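# Four arms sort stickered items into matching-color containers

## Task

Put every item into the container whose color matches the color of the sticker on that item.

## Robot and tools

Robots: four identical i2rt Big YAM arms named arm1, arm2, arm3 and arm4. Each has six revolute joints, a two-finger gripper and a wrist camera (arm1_cam_wrist to arm4_cam_wrist). Four fixed room cameras also exist: cam_room_a1, cam_room_a2, cam_room_b1, cam_room_b2. With joints 1 and 6 at zero and the hand level and pointing forward, the wrist camera rides on top of the hand looking at the fingertips. Reach is roughly 1.0 m from the joint1 axis.

Frame: every pose is in one shared scene frame, in metres, origin on the floor, +z up. Quaternions are written w, x, y, z. Each arm's foot (base_link) faces along its own +x. Feet: arm1 at (-0.644, +1.377, +0.914) quat (+0.682, +0.007, +0.004, +0.731); arm2 at (-0.655, -0.555, +0.928) quat (+0.747, +0.002, +0.000, -0.665); arm3 at (+0.651, -1.332, +0.868) quat (+0.663, -0.004, -0.006, -0.748); arm4 at (+0.648, +0.477, +0.879) quat (+0.687, +0.001, +0.003, +0.727). The "hand" point lies between the finger pads, about 1 cm short of the fingertips; fingers point along the hand's +z and open along its y. Printed hand positions can be off, more so at long reach.

move: keys arm1..arm4 plus cameras; any other key makes the call invalid. Each arm gets its own object; an arm left out receives no new command. Inside an arm's object:
- joints: a dict of absolute targets by name. joint1_rad..joint6_rad in radians, gripper_m in metres (fingertip gap). Ranges (done-tolerance): joint1_rad -2.879..2.879 (±0.045), rotation about the foot, positive counter-clockwise seen from above, 0 = along the foot's facing; joint2_rad 0..3.141 (±0.14), shoulder, 0 = upper arm pointing back roughly level, increasing lifts it up then forward; joint3_rad 0..3.019 (±0.09), elbow, 0 = folded, increasing opens; joint4_rad -1.692..1.57 (±0.055), hand pitch, positive tips fingers up; joint5_rad -1.57..1.57 (±0.03), sideways swing, positive to the arm's right; joint6_rad -2.094..2.094 (±0.035), roll, positive clockwise viewed from behind the hand; gripper_m 0..0.093 (±0.003). Out-of-range values get the call refused.
- target: one list of seven numbers [x, y, z, qw, qx, qy, qz], an absolute hand pose in the scene frame (metres). The hand is driven in a straight line from its current hand_target toward it. When target is present, joints may contain only gripper_m.
- speed: top path speed in m/s, 0.002..0.5, default 0.25; rotation capped at twice that in rad/s. Only allowed alongside target.
All motions in a call start at once; all hand paths finish together, paced by the slowest. A path takes 0.5 to 10 s (cut off at 10 s); no action exceeds 15 s. Each control step the path point is clamped to within 100 mm and 20 degrees of the measured hand, then damped inverse kinematics moves the joints, favouring position. Expect the hand to lag, drift, overshoot speed near full stretch, and end a centimetre or more off. Paths ignore obstacles and other arms. Joints move at different rates, so joint-space moves can swing wide.
cameras: list of camera names or "all"; omitted/null/["all"] returns every camera, [] none.

Results: per arm joint_positions, Joint velocities (same order, rad/s and m/s; "within noise" means at rest), joint torques (N m, six arm joints, positive toward larger angle; joints 3 and 4 flip sign beyond ±28), hand and hand_target poses, joint_status and hand_status. A "move:" line lists each arm sent motion with "done" or its worst status. Status words: off_target (rested away from target, may still push); time_out (joint couldn't finish; the arm then holds nearby targets and keeps pushing, listed under on_its_own; send current positions to relax); not_followed (a safety check withheld the command, reported as "joint command not followed" or "pose unreachable"; the gripper part still runs; the robot may keep trying); limit_stop_at_motor_heat (resend the target). "as last shown" marks arms not commanded this call. "pictures" names images in order; images can be slightly older than the state. on_its_own's "held at" is a target, not a reading.
If a move or wait is refused or blocked by a stop, the remaining move, wait and finished_scene calls in that reply are skipped; an invalid call does not skip them.

wait: seconds (0 to 10), optional cameras; nothing new is commanded, returns full state. zoom_image: camera plus region [x0, y0, x1, y1] in pixels from the top-left, at most 504x504, only for cameras present in the newest images. read_manual: section "licences" only; no motion. finished_scene: scene = the current scene number; ends it irreversibly, and later calls apply to the next scene, whose task appears in its result.

Gripper: gripping a hard part at full force reads up to about 0.005 m narrower than the part; closed on nothing reads 0.000-0.002; in free air reading runs up to ~0.002 wide. Slightly below the first-touch reading grips lightly; about 0.005 below (more for soft, small or round items) presses at the 50-64 N per pad limit, and soft items get crushed. Release by commanding well above the reading.

Cautions: the simulation keeps running while you think, holding the last command. Arms don't stop on contact and push hard; a safety check separates arms but can be too late and ignores fingers, gripper housings and wrist cameras. Never let two arms press together. Don't knock objects off the work area or floor, drop items, let go while moving, or slam. Sustained pushing, holding loads or stretched poses heat motors: MOTOR HOT appears at 85 °C, and at 100 °C an OVER-TEMPERATURE FAULT drops the arm for 30-60 s or more. Loose objects may occasionally be nudged by outside forces. Prefer smooth, low-effort motion.

Each tool is called after "Call:" in YAML: its name, and indented under it one key for each argument.

## Session

Call:
move:

Scene clock: 0.00 s.
Joint torques (N m): no reading
Motor temperatures (°C): arm1=[22 24 25 23 21 21 21] | arm2=[24 24 24 22 22 20 23] | arm3=[24 24 23 24 24 23 23] | arm4=[23 21 22 22 25 21 24]
Heat: arm1: hottest joint3_rad 25 °C; arm2: hottest joint1_rad 24 °C; arm3: hottest joint1_rad 24 °C; arm4: hottest joint5_rad 25 °C.
Joint velocities: within noise
arm1.joint_positions: joint1_rad=-0.126 joint2_rad=+0.534 joint3_rad=+1.403 joint4_rad=-1.611 joint5_rad=-0.026 joint6_rad=-0.127 gripper_m=+0.09396
arm1.joint_status: not commanded
arm1.hand: x=-0.6307 y=+1.5344 z=+1.4214 quat_wxyz=(-0.298, +0.671, -0.622, -0.272) (m; scene frame)
arm1.hand_target: x=-0.6306 y=+1.5327 z=+1.4326 quat_wxyz=(-0.308, +0.666, -0.618, -0.280) (m; scene frame)
arm1.hand_status: not commanded
arm2.joint_positions: joint1_rad=-0.045 joint2_rad=+0.390 joint3_rad=+1.428 joint4_rad=-1.186 joint5_rad=+0.166 joint6_rad=-0.774 gripper_m=+0.09396
arm2.joint_status: not commanded
arm2.hand: x=-0.6756 y=-0.6916 z=+1.5578 quat_wxyz=(-0.217, -0.319, -0.688, +0.615) (m; scene frame)
arm2.hand_target: x=-0.6760 y=-0.6854 z=+1.5653 quat_wxyz=(-0.221, -0.317, -0.681, +0.622) (m; scene frame)
arm2.hand_status: not commanded
arm3.joint_positions: joint1_rad=+0.075 joint2_rad=+0.276 joint3_rad=+1.523 joint4_rad=-1.599 joint5_rad=-0.185 joint6_rad=-0.597 gripper_m=+0.09396
arm3.joint_status: not commanded
arm3.hand: x=+0.6803 y=-1.3506 z=+1.4452 quat_wxyz=(-0.326, -0.350, -0.735, +0.481) (m; scene frame)
arm3.hand_target: x=+0.6804 y=-1.3484 z=+1.4507 quat_wxyz=(-0.328, -0.347, -0.731, +0.487) (m; scene frame)
arm3.hand_status: not commanded
arm4.joint_positions: joint1_rad=+0.109 joint2_rad=+0.555 joint3_rad=+1.556 joint4_rad=-1.251 joint5_rad=+0.178 joint6_rad=-0.775 gripper_m=+0.09396
arm4.joint_status: not commanded
arm4.hand: x=+0.6522 y=+0.6599 z=+1.5276 quat_wxyz=(-0.572, +0.731, -0.297, -0.221) (m; scene frame)
arm4.hand_target: x=+0.6531 y=+0.6547 z=+1.5360 quat_wxyz=(-0.580, +0.725, -0.296, -0.226) (m; scene frame)
arm4.hand_status: not commanded
pictures: arm1_cam_wrist, arm2_cam_wrist, arm3_cam_wrist, arm4_cam_wrist, cam_room_a1, cam_room_a2, cam_room_b1, cam_room_b2
Images, in order (width x height): arm1_cam_wrist 672x504, arm2_cam_wrist 672x504, arm3_cam_wrist 672x504, arm4_cam_wrist 672x504, cam_room_a1 672x504, cam_room_a2 672x504, cam_room_b1 672x504, cam_room_b2 672x504.

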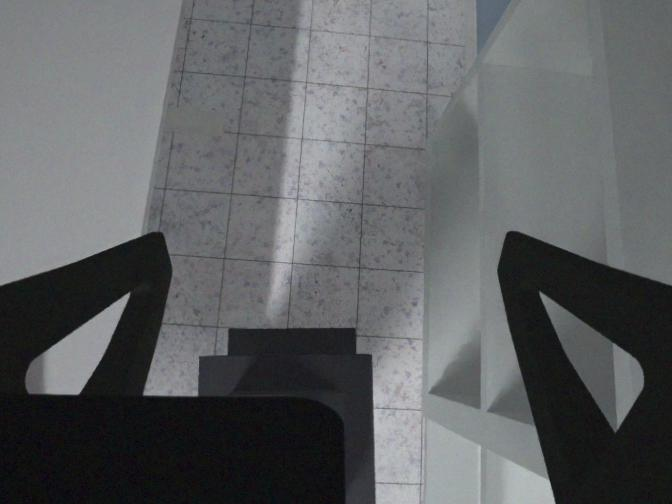

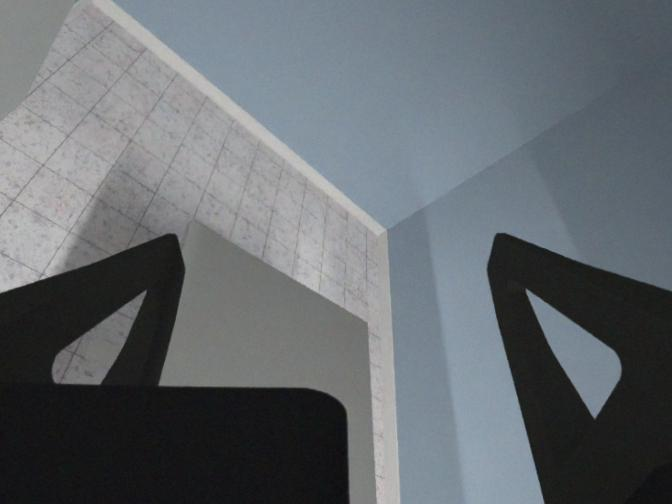

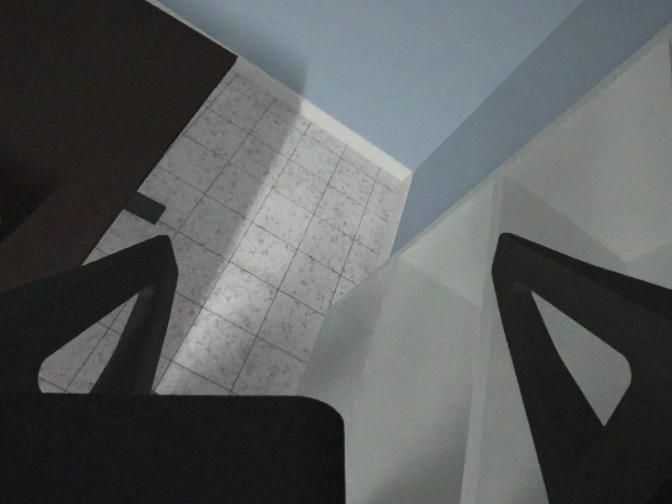

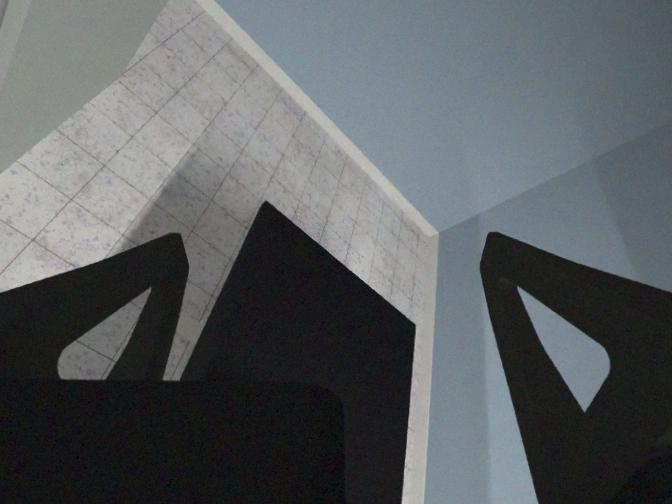

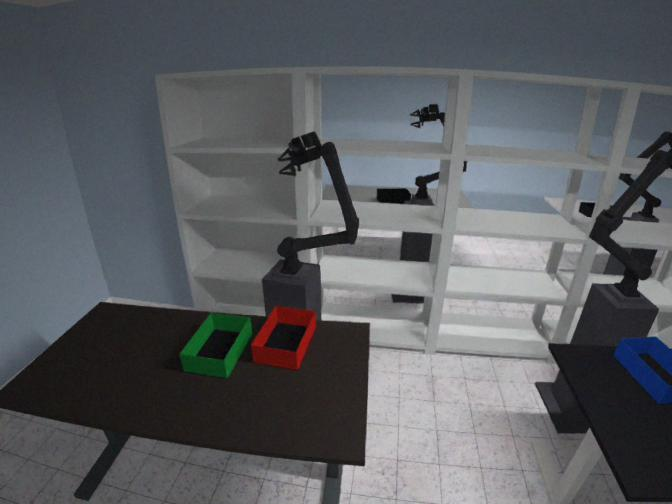

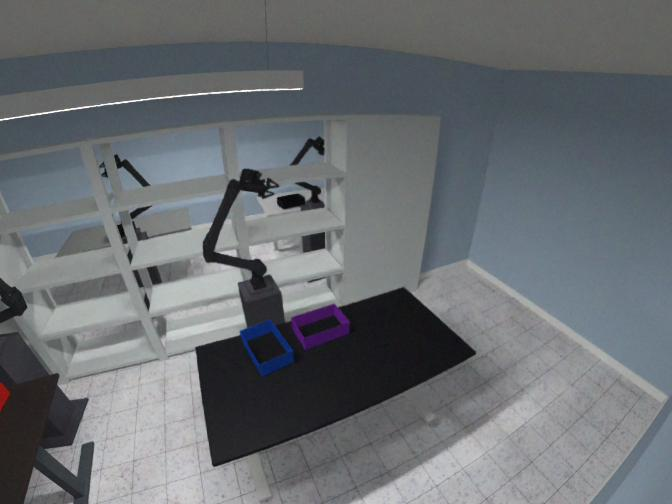

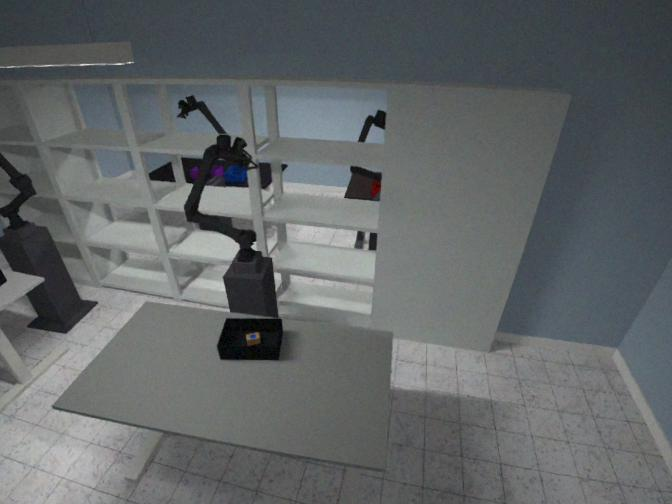

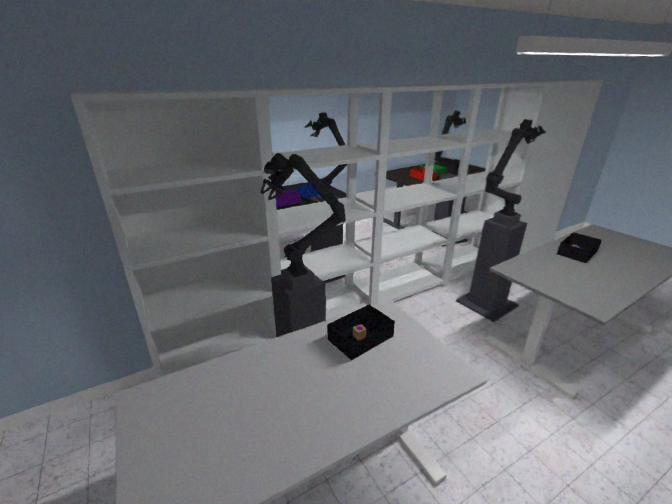

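Call:
zoom_image:
  camera: "cam_room_b1"
  region: [190, 290, 320, 390]

Call:
zoom_image:
  camera: "cam_room_b2"
  region: [310, 290, 420, 370]

Call:
zoom_image:
  camera: "cam_room_b2"
  region: [530, 215, 630, 285]

Call:
zoom_image:
  camera: "cam_room_b1"
  region: [0, 70, 400, 370]

Call:
zoom_image:
  camera: "cam_room_a1"
  region: [150, 50, 672, 440]

Scaled by 3.877.

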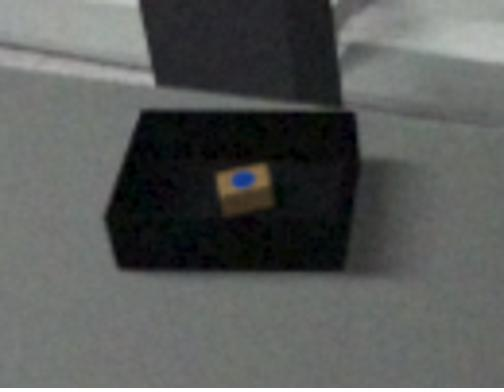

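Scaled by 4.582.

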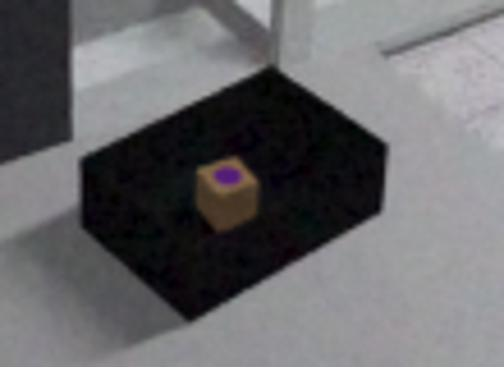

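Scaled by 5.040.

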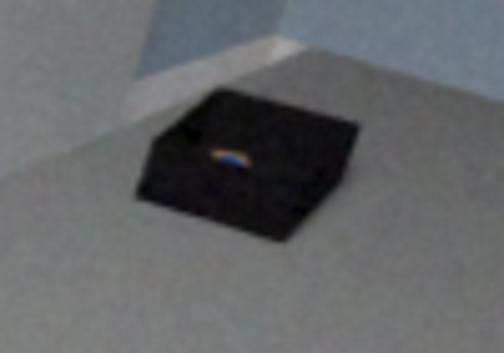

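Scaled by 1.260.

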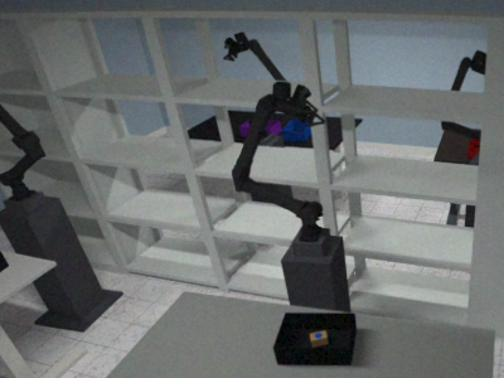

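Region (150, 50, 672, 440) is 522x390 pixels. A region can be at most 504 by 504 pixels.

Call:
move:
  arm1: {"joints": {"joint1_rad": 1.5, "joint2_rad": 1.669, "joint3_rad": 1.882, "joint4_rad": -1.55, "joint5_rad": 0, "joint6_rad": 0}}
  arm2: {"joints": {"joint1_rad": -1.688, "joint2_rad": 1.669, "joint3_rad": 1.882, "joint4_rad": -1.55, "joint5_rad": 0, "joint6_rad": 0}}
  arm4: {"joints": {"joint1_rad": -1.627, "joint2_rad": 1.669, "joint3_rad": 1.882, "joint4_rad": -1.55, "joint5_rad": 0, "joint6_rad": 0}}
  cameras: ["arm1_cam_wrist", "arm2_cam_wrist", "arm4_cam_wrist", "cam_room_b1", "cam_room_a2"]

Scene clock: 55.83 s.
Joint torques (N m): arm1=[-2.55 -13.68 13.72 0.65 0.13 0.1] | arm2=[0.85 -18.9 12.64 0.66 -0.06 0.18] | arm3=[1.38 9.99 5.37 1.99 -0.05 -0.01] | arm4=[0.79 -17.85 10.76 0.08 0.07 0.17]
Motor temperatures (°C): arm1=[22 24 29 24 21 21 21] | arm2=[24 25 27 23 22 20 23] | arm3=[24 25 24 24 24 23 23] | arm4=[23 22 27 22 25 21 24]
Heat: arm1: hottest joint3_rad 29 °C; arm2: hottest joint3_rad 27 °C; arm3: hottest joint2_rad 25 °C; arm4: hottest joint3_rad 27 °C.
move: arm1 done; arm2 done; arm4 done
Joint velocities: within noise
arm1.joint_positions: joint1_rad=+1.508 joint2_rad=+1.679 joint3_rad=+1.848 joint4_rad=-1.549 joint5_rad=-0.002 joint6_rad=-0.006 gripper_m=+0.09398
arm1.joint_status: all done
arm1.hand: x=-1.1920 y=+1.3734 z=+1.2451 quat_wxyz=(-0.001, +0.995, +0.006, -0.103) (m; scene frame)
arm1.hand_target: x=-1.1952 y=+1.3779 z=+1.2649 quat_wxyz=(-0.001, +0.992, -0.001, -0.124) (m; scene frame)
arm1.hand_status: not commanded
arm2.joint_positions: joint1_rad=-1.691 joint2_rad=+1.676 joint3_rad=+1.866 joint4_rad=-1.538 joint5_rad=+0.001 joint6_rad=-0.012 gripper_m=+0.09396
arm2.joint_status: all done
arm2.hand: x=-1.2143 y=-0.5539 z=+1.2593 quat_wxyz=(+0.003, -0.994, -0.005, +0.110) (m; scene frame)
arm2.hand_target: x=-1.2125 y=-0.5557 z=+1.2694 quat_wxyz=(+0.002, -0.993, +0.000, +0.116) (m; scene frame)
arm2.hand_status: not commanded
arm3: as last shown
arm4.joint_positions: joint1_rad=-1.633 joint2_rad=+1.671 joint3_rad=+1.853 joint4_rad=-1.539 joint5_rad=+0.001 joint6_rad=-0.012 gripper_m=+0.09397
arm4.joint_status: all done
arm4.hand: x=+1.2044 y=+0.4747 z=+1.2059 quat_wxyz=(-0.104, +0.004, -0.995, +0.003) (m; scene frame)
arm4.hand_target: x=+1.2063 y=+0.4783 z=+1.2190 quat_wxyz=(-0.115, +0.000, -0.993, +0.002) (m; scene frame)
arm4.hand_status: not commanded
pictures: arm1_cam_wrist, arm2_cam_wrist, arm4_cam_wrist, cam_room_a2, cam_room_b1
Images, in order (width x height): arm1_cam_wrist 672x504, arm2_cam_wrist 672x504, arm4_cam_wrist 672x504, cam_room_a2 672x504, cam_room_b1 672x504.

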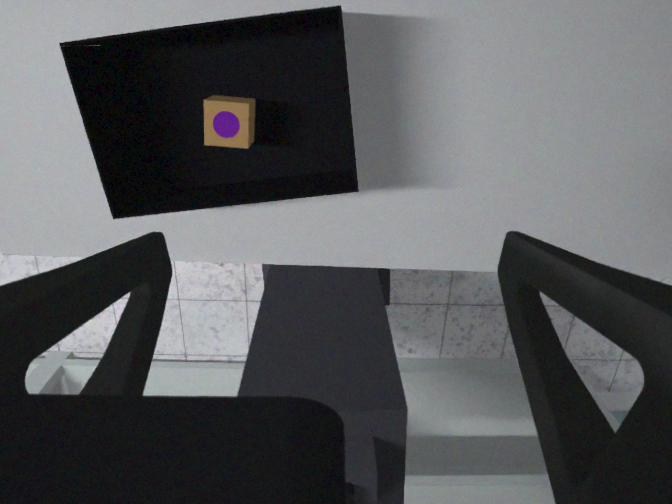

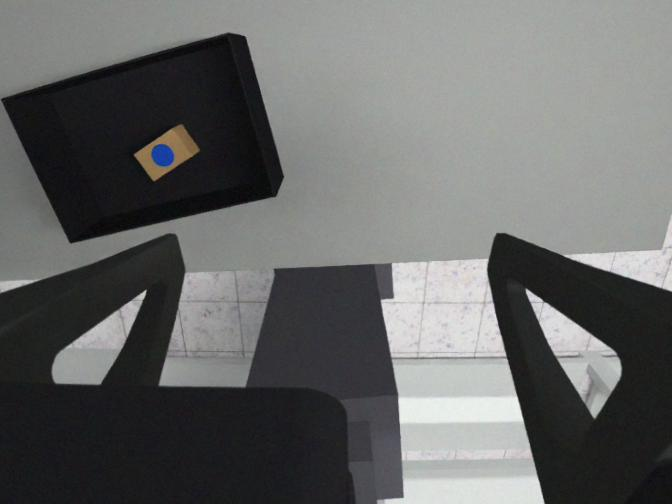

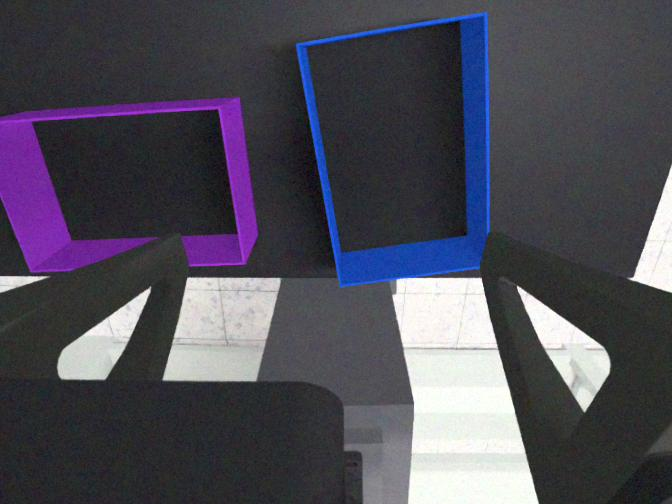

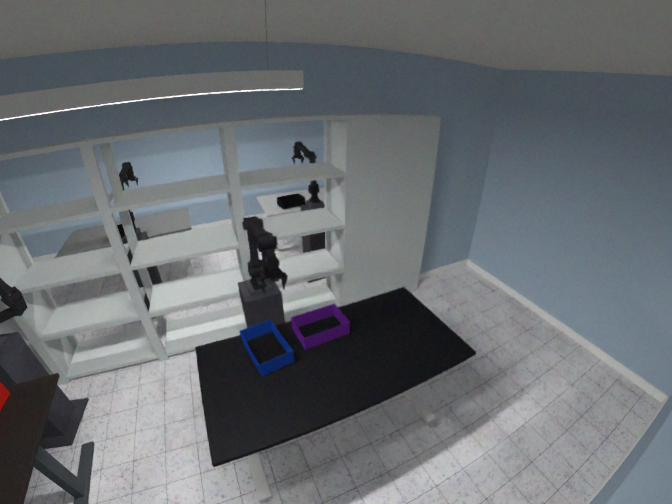

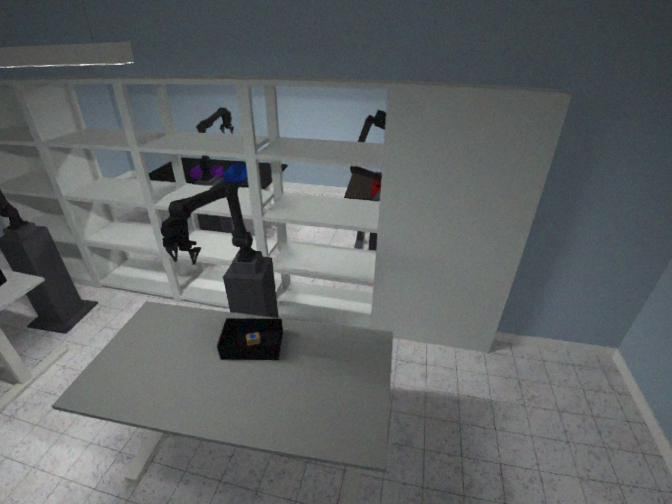

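Call:
move:
  arm1: {"target": [-1.18, 1.233, 1.0, 0, 1, 0, 0], "speed": 0.3}
  arm2: {"target": [-1.17, -0.783, 1.0, 0, 1, 0, 0], "speed": 0.3}
  arm4: {"joints": {"joint1_rad": 1.514, "joint2_rad": 0.5, "joint3_rad": 1.5, "joint4_rad": -1.0, "joint5_rad": 0, "joint6_rad": 0}}
  cameras: ["arm1_cam_wrist", "arm2_cam_wrist", "arm4_cam_wrist", "cam_room_b1", "cam_room_a2"]

Scene clock: 92.97 s.
Joint torques (N m): arm1=[-2.32 -15.56 10.13 1.07 0.02 0.1] | arm2=[-0.09 -19.14 9.89 1.21 -0.05 0.21] | arm3=[1.26 9.99 5.37 1.98 -0.05 -0.01] | arm4=[0.91 6.3 5.63 1.87 0.15 0.16]
Motor temperatures (°C): arm1=[22 25 32 23 21 21 21] | arm2=[24 27 29 22 22 20 23] | arm3=[24 25 25 24 24 23 23] | arm4=[23 23 32 22 24 21 24]
Heat: arm1: hottest joint3_rad 32 °C; arm2: hottest joint3_rad 29 °C; arm3: hottest joint2_rad 25 °C; arm4: hottest joint3_rad 32 °C.
move: arm1 done; arm2 off_target; arm4 done
Joint velocities: within noise
arm1.joint_positions: joint1_rad=+1.763 joint2_rad=+1.897 joint3_rad=+1.498 joint4_rad=-1.211 joint5_rad=-0.006 joint6_rad=+0.253 gripper_m=+0.09398
arm1.joint_status: not commanded
arm1.hand: x=-1.1737 y=+1.2344 z=+0.9955 quat_wxyz=(-0.003, +1.000, +0.004, +0.012) (m; scene frame)
arm1.hand_target: x=-1.1799 y=+1.2330 z=+1.0002 quat_wxyz=(+0.000, +1.000, +0.000, +0.000) (m; scene frame)
arm1.hand_status: done (0.008 m and 1.5 deg from the pose sent, 0.283 m and 11.9 deg at the start)
arm2.joint_positions: joint1_rad=-1.263 joint2_rad=+1.885 joint3_rad=+1.512 joint4_rad=-1.185 joint5_rad=+0.000 joint6_rad=+0.402 gripper_m=+0.09396
arm2.joint_status: not commanded
arm2.hand: x=-1.1674 y=-0.7870 z=+1.0108 quat_wxyz=(-0.001, -1.000, -0.012, +0.004) (m; scene frame)
arm2.hand_target: x=-1.1697 y=-0.7830 z=+1.0001 quat_wxyz=(+0.000, -1.000, +0.000, +0.000) (m; scene frame)
arm2.hand_status: off_target (0.012 m and 1.4 deg from the pose sent, 0.349 m and 12.7 deg at the start)
arm3: as last shown
arm4.joint_positions: joint1_rad=+1.509 joint2_rad=+0.489 joint3_rad=+1.504 joint4_rad=-1.010 joint5_rad=-0.002 joint6_rad=-0.012 gripper_m=+0.09400
arm4.joint_status: all done
arm4.hand: x=+0.4845 y=+0.4807 z=+1.5741 quat_wxyz=(-0.004, +0.703, +0.002, -0.711) (m; scene frame)
arm4.hand_target: x=+0.4766 y=+0.4802 z=+1.5728 quat_wxyz=(+0.001, +0.706, -0.001, -0.709) (m; scene frame)
arm4.hand_status: not commanded
pictures: arm1_cam_wrist, arm2_cam_wrist, arm4_cam_wrist, cam_room_a2, cam_room_b1
Images, in order (width x height): arm1_cam_wrist 672x504, arm2_cam_wrist 672x504, arm4_cam_wrist 672x504, cam_room_a2 672x504, cam_room_b1 672x504.

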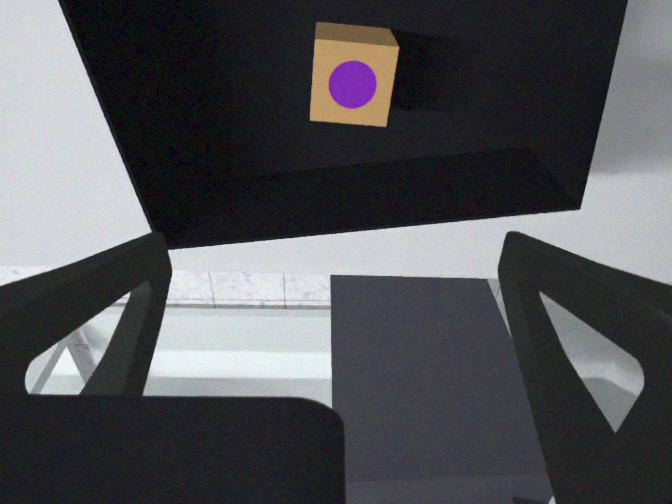

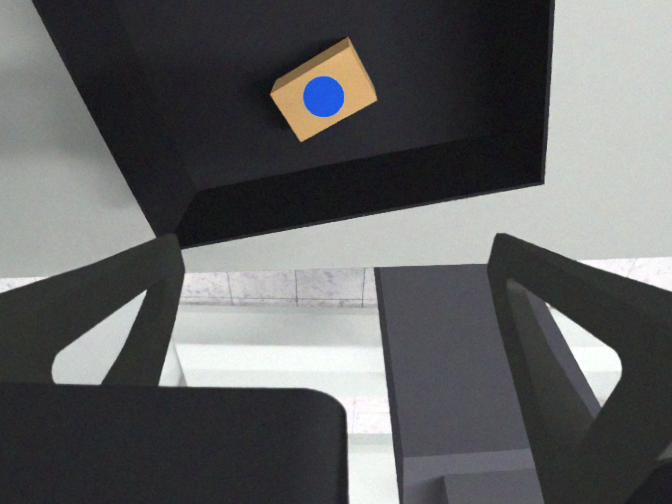

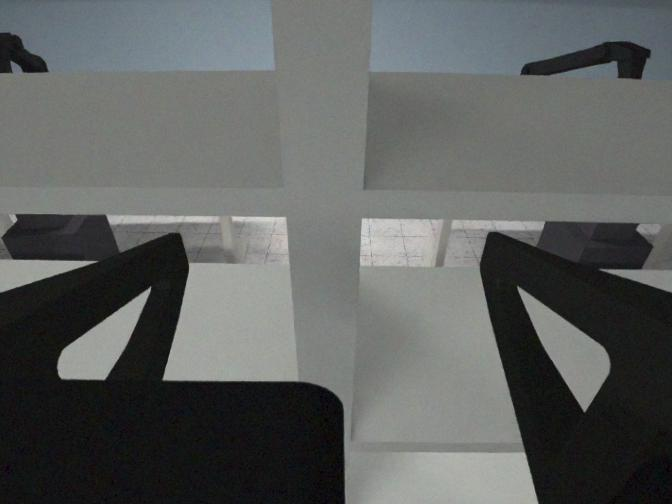

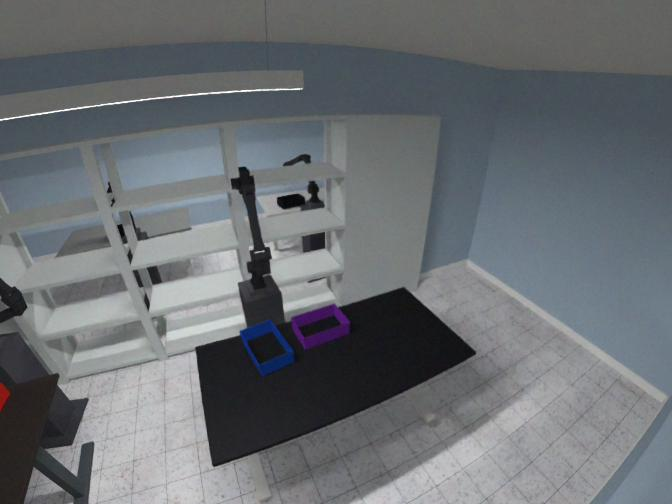

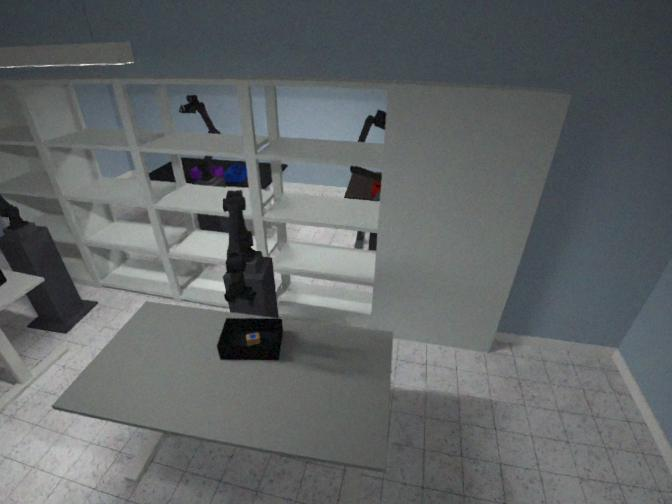

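Call:
move:
  arm1: {"target": [-1.13, 1.242, 0.95, -0.0061, 0.9842, -0.0344, -0.1735], "speed": 0.2}
  arm2: {"target": [-1.116, -0.766, 0.95, 0.0536, 0.9458, 0.2419, -0.2097], "speed": 0.2}
  arm4: {"joints": {"joint1_rad": 0.903, "joint4_rad": -1.0}}
  cameras: ["arm1_cam_wrist", "arm2_cam_wrist", "arm4_cam_wrist"]

Scene clock: 159.40 s.
Joint torques (N m): arm1=[-1.14 -13.63 8.66 1.69 0.2 0.15] | arm2=[0.09 -16.79 8.1 2.24 -0.19 -0.08] | arm3=[1.2 10.11 5.34 1.94 -0.05 0.01] | arm4=[0.56 6.53 5.53 1.83 0.12 0.15]
Motor temperatures (°C): arm1=[22 27 31 23 21 21 21] | arm2=[24 26 30 22 22 20 23] | arm3=[24 25 25 24 24 23 23] | arm4=[23 22 28 22 24 21 24]
Heat: arm1: hottest joint3_rad 31 °C; arm2: hottest joint3_rad 30 °C; arm3: hottest joint2_rad 25 °C; arm4: hottest joint3_rad 28 °C.
move: arm1 off_target; arm2 done; arm4 done
Joint velocities: within noise
arm1.joint_positions: joint1_rad=+1.805 joint2_rad=+1.705 joint3_rad=+1.006 joint4_rad=-0.604 joint5_rad=+0.119 joint6_rad=+0.356 gripper_m=+0.09398
arm1.joint_status: not commanded
arm1.hand: x=-1.1239 y=+1.2489 z=+0.9360 quat_wxyz=(-0.014, +0.988, -0.034, -0.153) (m; scene frame)
arm1.hand_target: x=-1.1298 y=+1.2420 z=+0.9501 quat_wxyz=(-0.006, +0.984, -0.034, -0.173) (m; scene frame)
arm1.hand_status: off_target (0.017 m and 2.6 deg from the pose sent, 0.063 m and 21.8 deg at the start)
arm2.joint_positions: joint1_rad=-1.263 joint2_rad=+1.664 joint3_rad=+0.925 joint4_rad=-0.413 joint5_rad=-0.034 joint6_rad=-0.060 gripper_m=+0.09396
arm2.joint_status: not commanded
arm2.hand: x=-1.1147 y=-0.7693 z=+0.9460 quat_wxyz=(-0.053, -0.949, -0.239, +0.200) (m; scene frame)
arm2.hand_target: x=-1.1159 y=-0.7661 z=+0.9498 quat_wxyz=(-0.053, -0.946, -0.242, +0.209) (m; scene frame)
arm2.hand_status: done (0.005 m and 1.2 deg from the pose sent, 0.082 m and 36.6 deg at the start)
arm3: as last shown
arm4.joint_positions: joint1_rad=+0.908 joint2_rad=+0.489 joint3_rad=+1.504 joint4_rad=-1.010 joint5_rad=-0.001 joint6_rad=-0.012 gripper_m=+0.09400
arm4.joint_status: all done
arm4.hand: x=+0.5143 y=+0.5749 z=+1.5736 quat_wxyz=(-0.214, +0.673, -0.208, -0.677) (m; scene frame)
arm4.hand_target: x=+0.5085 y=+0.5803 z=+1.5724 quat_wxyz=(-0.211, +0.673, -0.215, -0.675) (m; scene frame)
arm4.hand_status: not commanded
pictures: arm1_cam_wrist, arm2_cam_wrist, arm4_cam_wrist
Images, in order (width x height): arm1_cam_wrist 672x504, arm2_cam_wrist 672x504, arm4_cam_wrist 672x504.

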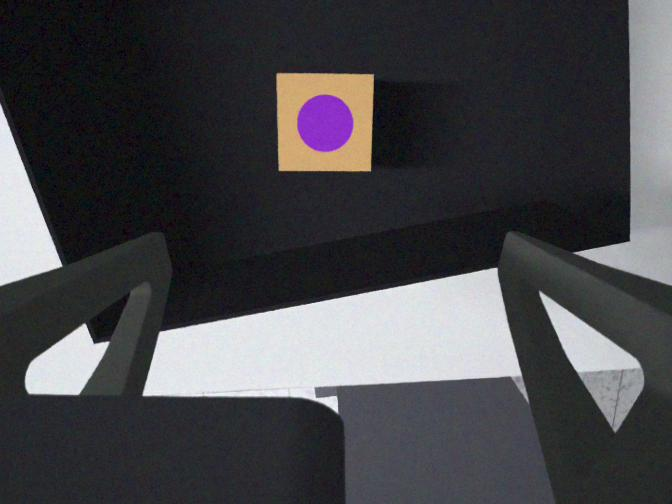

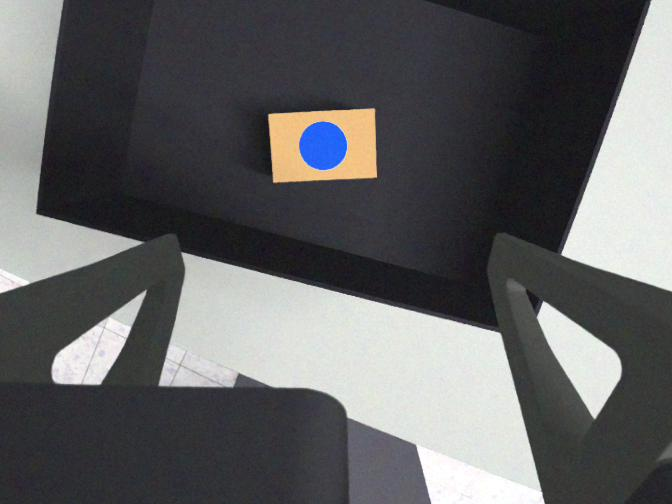

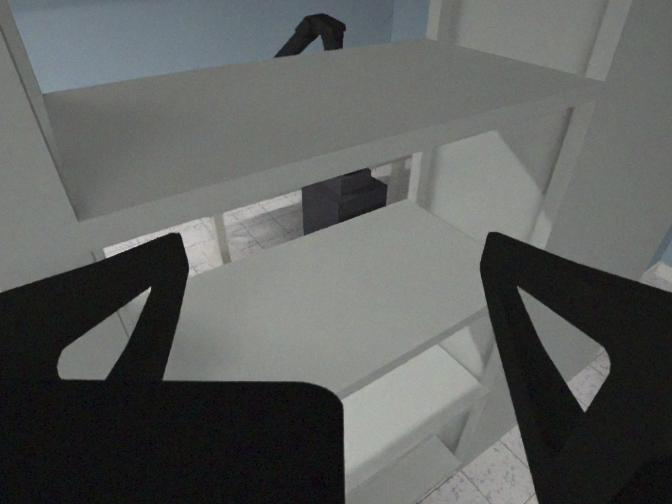

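Call:
move:
  arm1: {"target": [-1.154, 1.237, 0.894, -0.0061, 0.9842, -0.0344, -0.1735], "speed": 0.15}
  arm2: {"target": [-1.134, -0.783, 0.884, 0.0536, 0.9458, 0.2419, -0.2097], "speed": 0.15}
  cameras: ["arm1_cam_wrist", "arm2_cam_wrist"]

Scene clock: 176.47 s.
Joint torques (N m): arm1=[-1.38 -13.1 10.37 1.54 0.17 0.06] | arm2=[1.55 -15.74 9.24 2.25 0.11 0.09] | arm3=[1.26 9.99 5.37 1.94 -0.06 -0.01] | arm4=[0.44 6.53 5.63 1.73 0.18 0.15]
Motor temperatures (°C): arm1=[22 27 30 23 21 21 21] | arm2=[24 27 29 22 22 20 23] | arm3=[24 25 25 24 24 23 23] | arm4=[23 22 28 22 24 21 24]
Heat: arm1: hottest joint3_rad 30 °C; arm2: hottest joint3_rad 29 °C; arm3: hottest joint2_rad 25 °C; arm4: hottest joint3_rad 28 °C.
move: arm1 off_target; arm2 off_target
Joint velocities: within noise
arm1.joint_positions: joint1_rad=+1.805 joint2_rad=+1.836 joint3_rad=+1.006 joint4_rad=-0.480 joint5_rad=+0.119 joint6_rad=+0.356 gripper_m=+0.09398
arm1.joint_status: not commanded
arm1.hand: x=-1.1350 y=+1.2458 z=+0.8812 quat_wxyz=(-0.015, +0.988, -0.034, -0.150) (m; scene frame)
arm1.hand_target: x=-1.1533 y=+1.2371 z=+0.8945 quat_wxyz=(-0.006, +0.984, -0.034, -0.173) (m; scene frame)
arm1.hand_status: off_target (0.025 m and 2.9 deg from the pose sent, 0.053 m and 2.6 deg at the start)
arm2.joint_positions: joint1_rad=-1.262 joint2_rad=+1.823 joint3_rad=+0.925 joint4_rad=-0.254 joint5_rad=-0.033 joint6_rad=-0.061 gripper_m=+0.09396
arm2.joint_status: not commanded
arm2.hand: x=-1.1263 y=-0.7746 z=+0.8835 quat_wxyz=(-0.052, -0.949, -0.239, +0.200) (m; scene frame)
arm2.hand_target: x=-1.1336 y=-0.7829 z=+0.8841 quat_wxyz=(-0.054, -0.946, -0.242, +0.210) (m; scene frame)
arm2.hand_status: off_target (0.011 m and 1.2 deg from the pose sent, 0.066 m and 1.2 deg at the start)
arm3, arm4: as last shown
pictures: arm1_cam_wrist, arm2_cam_wrist
Images, in order (width x height): arm1_cam_wrist 672x504, arm2_cam_wrist 672x504.

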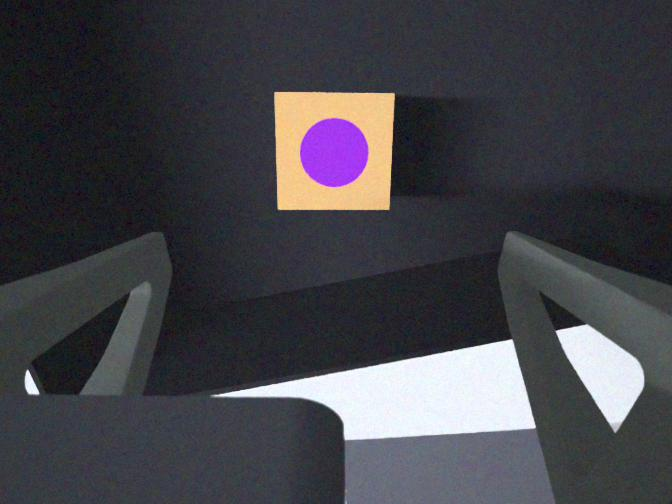

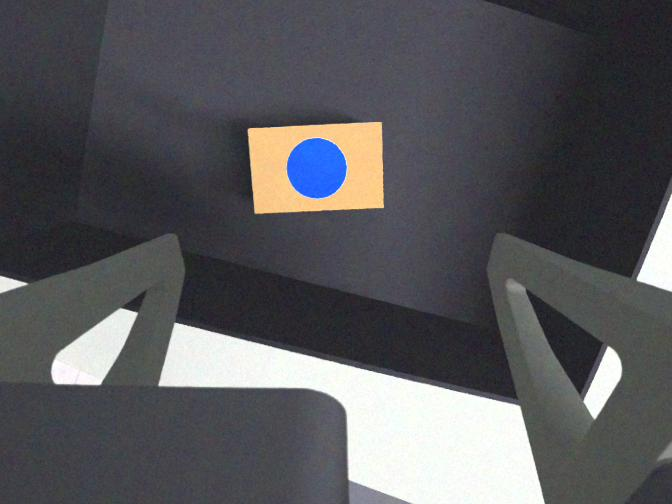

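Call:
move:
  arm1: {"target": [-1.163, 1.236, 0.813, -0.0061, 0.9842, -0.0344, -0.1735], "speed": 0.12}
  arm2: {"target": [-1.146, -0.800, 0.801, 0.0536, 0.9458, 0.2419, -0.2097], "speed": 0.12}
  cameras: ["arm1_cam_wrist", "arm2_cam_wrist"]

Scene clock: 204.60 s.
Joint torques (N m): arm1=[-1.61 -13.27 9.43 1.57 0.14 0.05] | arm2=[1.32 -16.26 9.18 2.25 0.11 0.2] | arm3=[1.2 9.99 5.37 1.95 -0.05 -0.01] | arm4=[0.56 6.3 5.59 1.91 0.12 0.12]
Motor temperatures (°C): arm1=[22 27 31 23 21 21 21] | arm2=[24 27 29 22 22 20 23] | arm3=[24 25 25 24 24 23 23] | arm4=[23 22 27 22 24 21 24]
Heat: arm1: hottest joint3_rad 31 °C; arm2: hottest joint3_rad 29 °C; arm3: hottest joint2_rad 25 °C; arm4: hottest joint3_rad 27 °C.
move: arm1 off_target; arm2 off_target
Joint velocities: within noise
arm1.joint_positions: joint1_rad=+1.805 joint2_rad=+2.015 joint3_rad=+1.006 joint4_rad=-0.296 joint5_rad=+0.119 joint6_rad=+0.356 gripper_m=+0.09398
arm1.joint_status: not commanded
arm1.hand: x=-1.1421 y=+1.2442 z=+0.8055 quat_wxyz=(-0.014, +0.988, -0.034, -0.152) (m; scene frame)
arm1.hand_target: x=-1.1623 y=+1.2361 z=+0.8137 quat_wxyz=(-0.006, +0.984, -0.034, -0.173) (m; scene frame)
arm1.hand_status: off_target (0.024 m and 2.6 deg from the pose sent, 0.074 m and 2.9 deg at the start)
arm2.joint_positions: joint1_rad=-1.240 joint2_rad=+2.035 joint3_rad=+0.956 joint4_rad=-0.078 joint5_rad=-0.024 joint6_rad=-0.053 gripper_m=+0.09396
arm2.joint_status: not commanded
arm2.hand: x=-1.1319 y=-0.7883 z=+0.8032 quat_wxyz=(-0.050, -0.948, -0.245, +0.197) (m; scene frame)
arm2.hand_target: x=-1.1453 y=-0.7997 z=+0.8015 quat_wxyz=(-0.054, -0.946, -0.242, +0.210) (m; scene frame)
arm2.hand_status: off_target (0.018 m and 1.5 deg from the pose sent, 0.089 m and 1.2 deg at the start)
arm3, arm4: as last shown
pictures: arm1_cam_wrist, arm2_cam_wrist
Images, in order (width x height): arm1_cam_wrist 672x504, arm2_cam_wrist 672x504.

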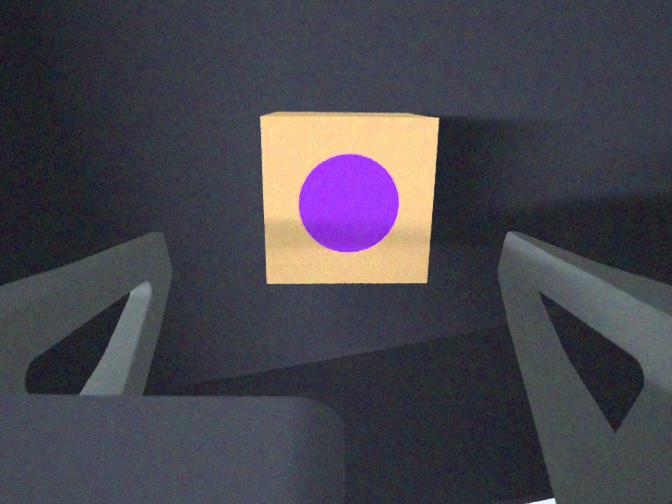

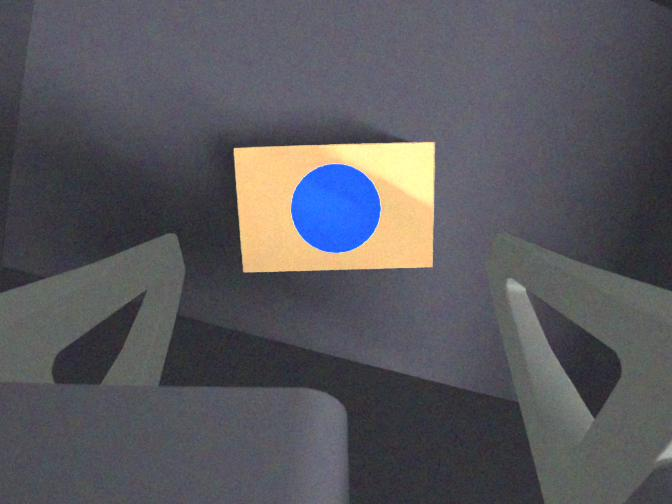

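Call:
move:
  arm1: {"target": [-1.180, 1.241, 0.743, -0.0061, 0.9842, -0.0344, -0.1735], "speed": 0.1}
  arm2: {"target": [-1.164, -0.810, 0.738, 0.0536, 0.9458, 0.2419, -0.2097], "speed": 0.1}
  cameras: ["arm1_cam_wrist", "arm2_cam_wrist"]

Scene clock: 214.30 s.
Joint torques (N m): arm1=[-2.84 -14.39 8.06 1.43 0.07 -0.1] | arm2=[1.44 -17.2 8.2 2.26 0.12 0.2] | arm3=[1.14 9.99 5.33 1.95 -0.05 -0.01] | arm4=[0.44 6.71 5.63 1.78 0.16 0.17]
Motor temperatures (°C): arm1=[22 26 31 23 21 21 21] | arm2=[24 27 29 22 22 20 23] | arm3=[24 25 25 24 24 23 23] | arm4=[23 22 27 22 24 21 24]
Heat: arm1: hottest joint3_rad 31 °C; arm2: hottest joint3_rad 29 °C; arm3: hottest joint2_rad 25 °C; arm4: hottest joint3_rad 27 °C.
move: arm1 off_target; arm2 off_target
Joint velocities: within noise
arm1.joint_positions: joint1_rad=+1.799 joint2_rad=+2.196 joint3_rad=+1.071 joint4_rad=-0.173 joint5_rad=+0.115 joint6_rad=+0.347 gripper_m=+0.09398
arm1.joint_status: not commanded
arm1.hand: x=-1.1583 y=+1.2421 z=+0.7391 quat_wxyz=(-0.012, +0.987, -0.032, -0.154) (m; scene frame)
arm1.hand_target: x=-1.1794 y=+1.2412 z=+0.7438 quat_wxyz=(-0.006, +0.984, -0.034, -0.174) (m; scene frame)
arm1.hand_status: off_target (0.022 m and 2.3 deg from the pose sent, 0.073 m and 2.6 deg at the start)
arm2.joint_positions: joint1_rad=-1.237 joint2_rad=+2.213 joint3_rad=+1.054 joint4_rad=+0.009 joint5_rad=-0.023 joint6_rad=-0.050 gripper_m=+0.09396
arm2.joint_status: not commanded
arm2.hand: x=-1.1539 y=-0.7999 z=+0.7447 quat_wxyz=(-0.051, -0.947, -0.245, +0.201) (m; scene frame)
arm2.hand_target: x=-1.1633 y=-0.8099 z=+0.7385 quat_wxyz=(-0.054, -0.946, -0.242, +0.210) (m; scene frame)
arm2.hand_status: off_target (0.016 m and 1.1 deg from the pose sent, 0.076 m and 1.5 deg at the start)
arm3, arm4: as last shown
pictures: arm1_cam_wrist, arm2_cam_wrist
Images, in order (width x height): arm1_cam_wrist 672x504, arm2_cam_wrist 672x504.

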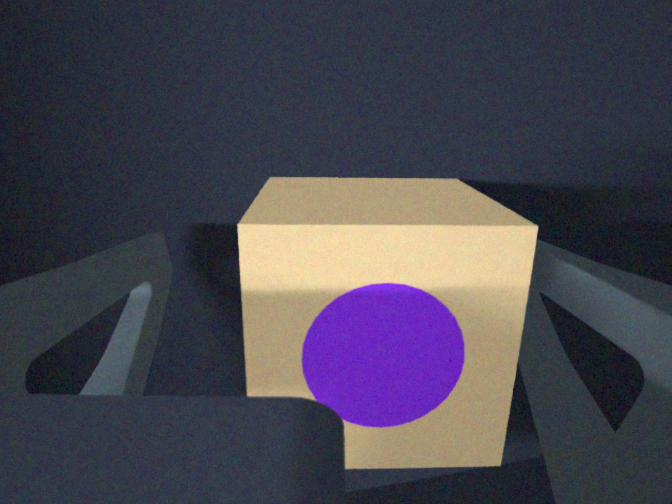

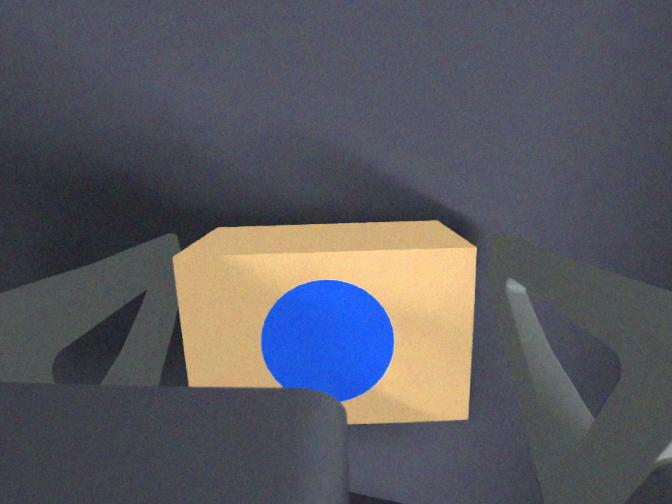

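Call:
move:
  arm1: {"target": [-1.180, 1.251, 0.743, -0.0061, 0.9842, -0.0344, -0.1735], "speed": 0.1}
  arm2: {"joints": {"gripper_m": 0.058}}
  cameras: ["arm1_cam_wrist"]

Call:
move:
  arm1: {"joints": {"gripper_m": 0.051}}
  cameras: ["arm1_cam_wrist", "arm2_cam_wrist"]

Scene clock: 222.23 s.
Joint torques (N m): arm1=[-2.14 -14.33 7.53 1.47 0.06 -0.03] | arm2=[1.49 -17.38 8.17 2.26 0.09 0.18] | arm3=[1.2 10.11 5.38 1.99 -0.05 0] | arm4=[0.15 6.53 5.72 1.78 0.14 0.14]
Motor temperatures (°C): arm1=[22 27 31 23 21 21 21] | arm2=[24 27 29 22 22 20 23] | arm3=[24 25 25 24 24 23 23] | arm4=[23 22 27 22 24 21 24]
Heat: arm1: hottest joint3_rad 31 °C; arm2: hottest joint3_rad 29 °C; arm3: hottest joint2_rad 25 °C; arm4: hottest joint3_rad 27 °C.
move: arm1 off_target; arm2 off_target
Joint velocities: within noise
arm1.joint_positions: joint1_rad=+1.778 joint2_rad=+2.196 joint3_rad=+1.071 joint4_rad=-0.165 joint5_rad=+0.109 joint6_rad=+0.328 gripper_m=+0.09398
arm1.joint_status: not commanded
arm1.hand: x=-1.1628 y=+1.2517 z=+0.7396 quat_wxyz=(-0.011, +0.987, -0.034, -0.157) (m; scene frame)
arm1.hand_target: x=-1.1796 y=+1.2512 z=+0.7436 quat_wxyz=(-0.006, +0.984, -0.034, -0.174) (m; scene frame)
arm1.hand_status: off_target (0.018 m and 2.0 deg from the pose sent, 0.024 m and 2.3 deg at the start)
arm2.joint_positions: joint1_rad=-1.237 joint2_rad=+2.213 joint3_rad=+1.054 joint4_rad=+0.009 joint5_rad=-0.022 joint6_rad=-0.048 gripper_m=+0.06872
arm2.joint_status: gripper_m off_target (ended at +0.06874, target +0.05800)
arm2.hand: x=-1.1542 y=-0.8000 z=+0.7449 quat_wxyz=(-0.051, -0.947, -0.244, +0.201) (m; scene frame)
arm2.hand_target: x=-1.1634 y=-0.8099 z=+0.7385 quat_wxyz=(-0.054, -0.946, -0.242, +0.210) (m; scene frame)
arm2.hand_status: not commanded
arm3, arm4: as last shown
pictures: arm1_cam_wrist
Images, in order (width x height): arm1_cam_wrist 672x504.

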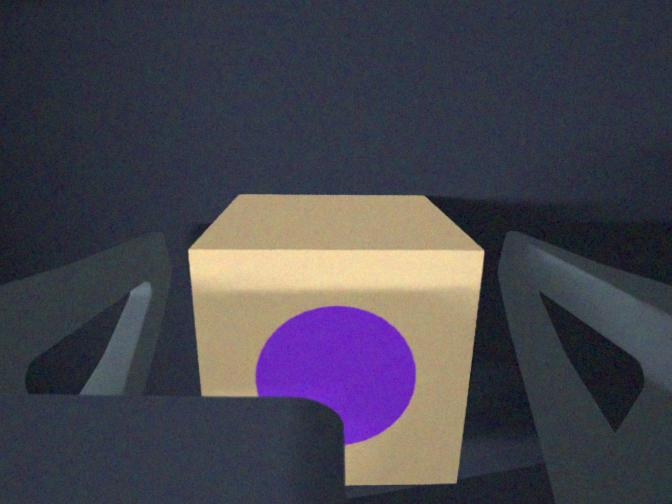

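Scene clock: 222.80 s.
Joint torques (N m): arm1=[-2.96 -14.62 7.57 1.52 0.14 -0.06] | arm2=[1.38 -17.2 8.17 2.24 0.1 0.17] | arm3=[1.44 9.82 5.35 1.95 -0.05 -0.01] | arm4=[0.15 6.53 5.61 1.94 0.11 0.14]
Motor temperatures (°C): arm1=[22 27 31 23 21 21 21] | arm2=[24 27 29 22 22 20 23] | arm3=[24 25 25 24 24 23 23] | arm4=[23 22 27 22 24 21 24]
Heat: arm1: hottest joint3_rad 31 °C; arm2: hottest joint3_rad 29 °C; arm3: hottest joint2_rad 25 °C; arm4: hottest joint3_rad 27 °C.
move: arm1 done
Joint velocities: within noise
arm1.joint_positions: joint1_rad=+1.778 joint2_rad=+2.196 joint3_rad=+1.071 joint4_rad=-0.165 joint5_rad=+0.108 joint6_rad=+0.328 gripper_m=+0.05300
arm1.joint_status: all done
arm1.hand: x=-1.1628 y=+1.2516 z=+0.7396 quat_wxyz=(-0.011, +0.987, -0.033, -0.157) (m; scene frame)
arm1.hand_target: x=-1.1796 y=+1.2512 z=+0.7435 quat_wxyz=(-0.006, +0.984, -0.034, -0.174) (m; scene frame)
arm1.hand_status: not commanded
arm2, arm4: as last shown
arm3.joint_positions: joint1_rad=+0.075 joint2_rad=+0.276 joint3_rad=+1.523 joint4_rad=-1.599 joint5_rad=-0.185 joint6_rad=-0.597 gripper_m=+0.09396
arm3.joint_status: not commanded
arm3.hand: x=+0.6803 y=-1.3506 z=+1.4452 quat_wxyz=(-0.326, -0.350, -0.735, +0.481) (m; scene frame)
arm3.hand_target: x=+0.6804 y=-1.3484 z=+1.4507 quat_wxyz=(-0.328, -0.347, -0.731, +0.487) (m; scene frame)
arm3.hand_status: not commanded
pictures: arm1_cam_wrist, arm2_cam_wrist
Images, in order (width x height): arm1_cam_wrist 672x504, arm2_cam_wrist 672x504.

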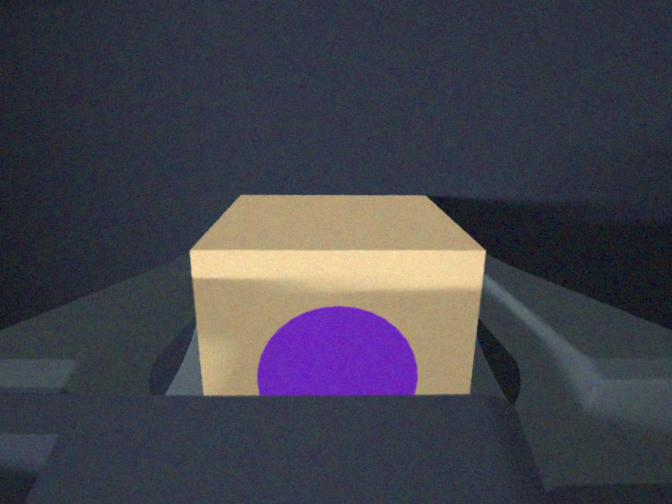

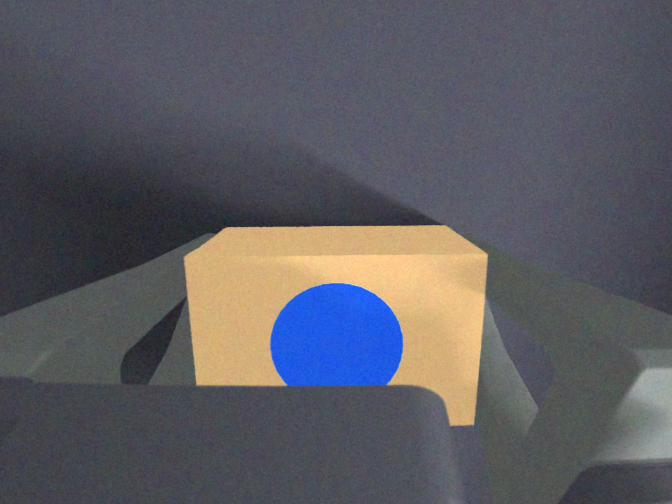

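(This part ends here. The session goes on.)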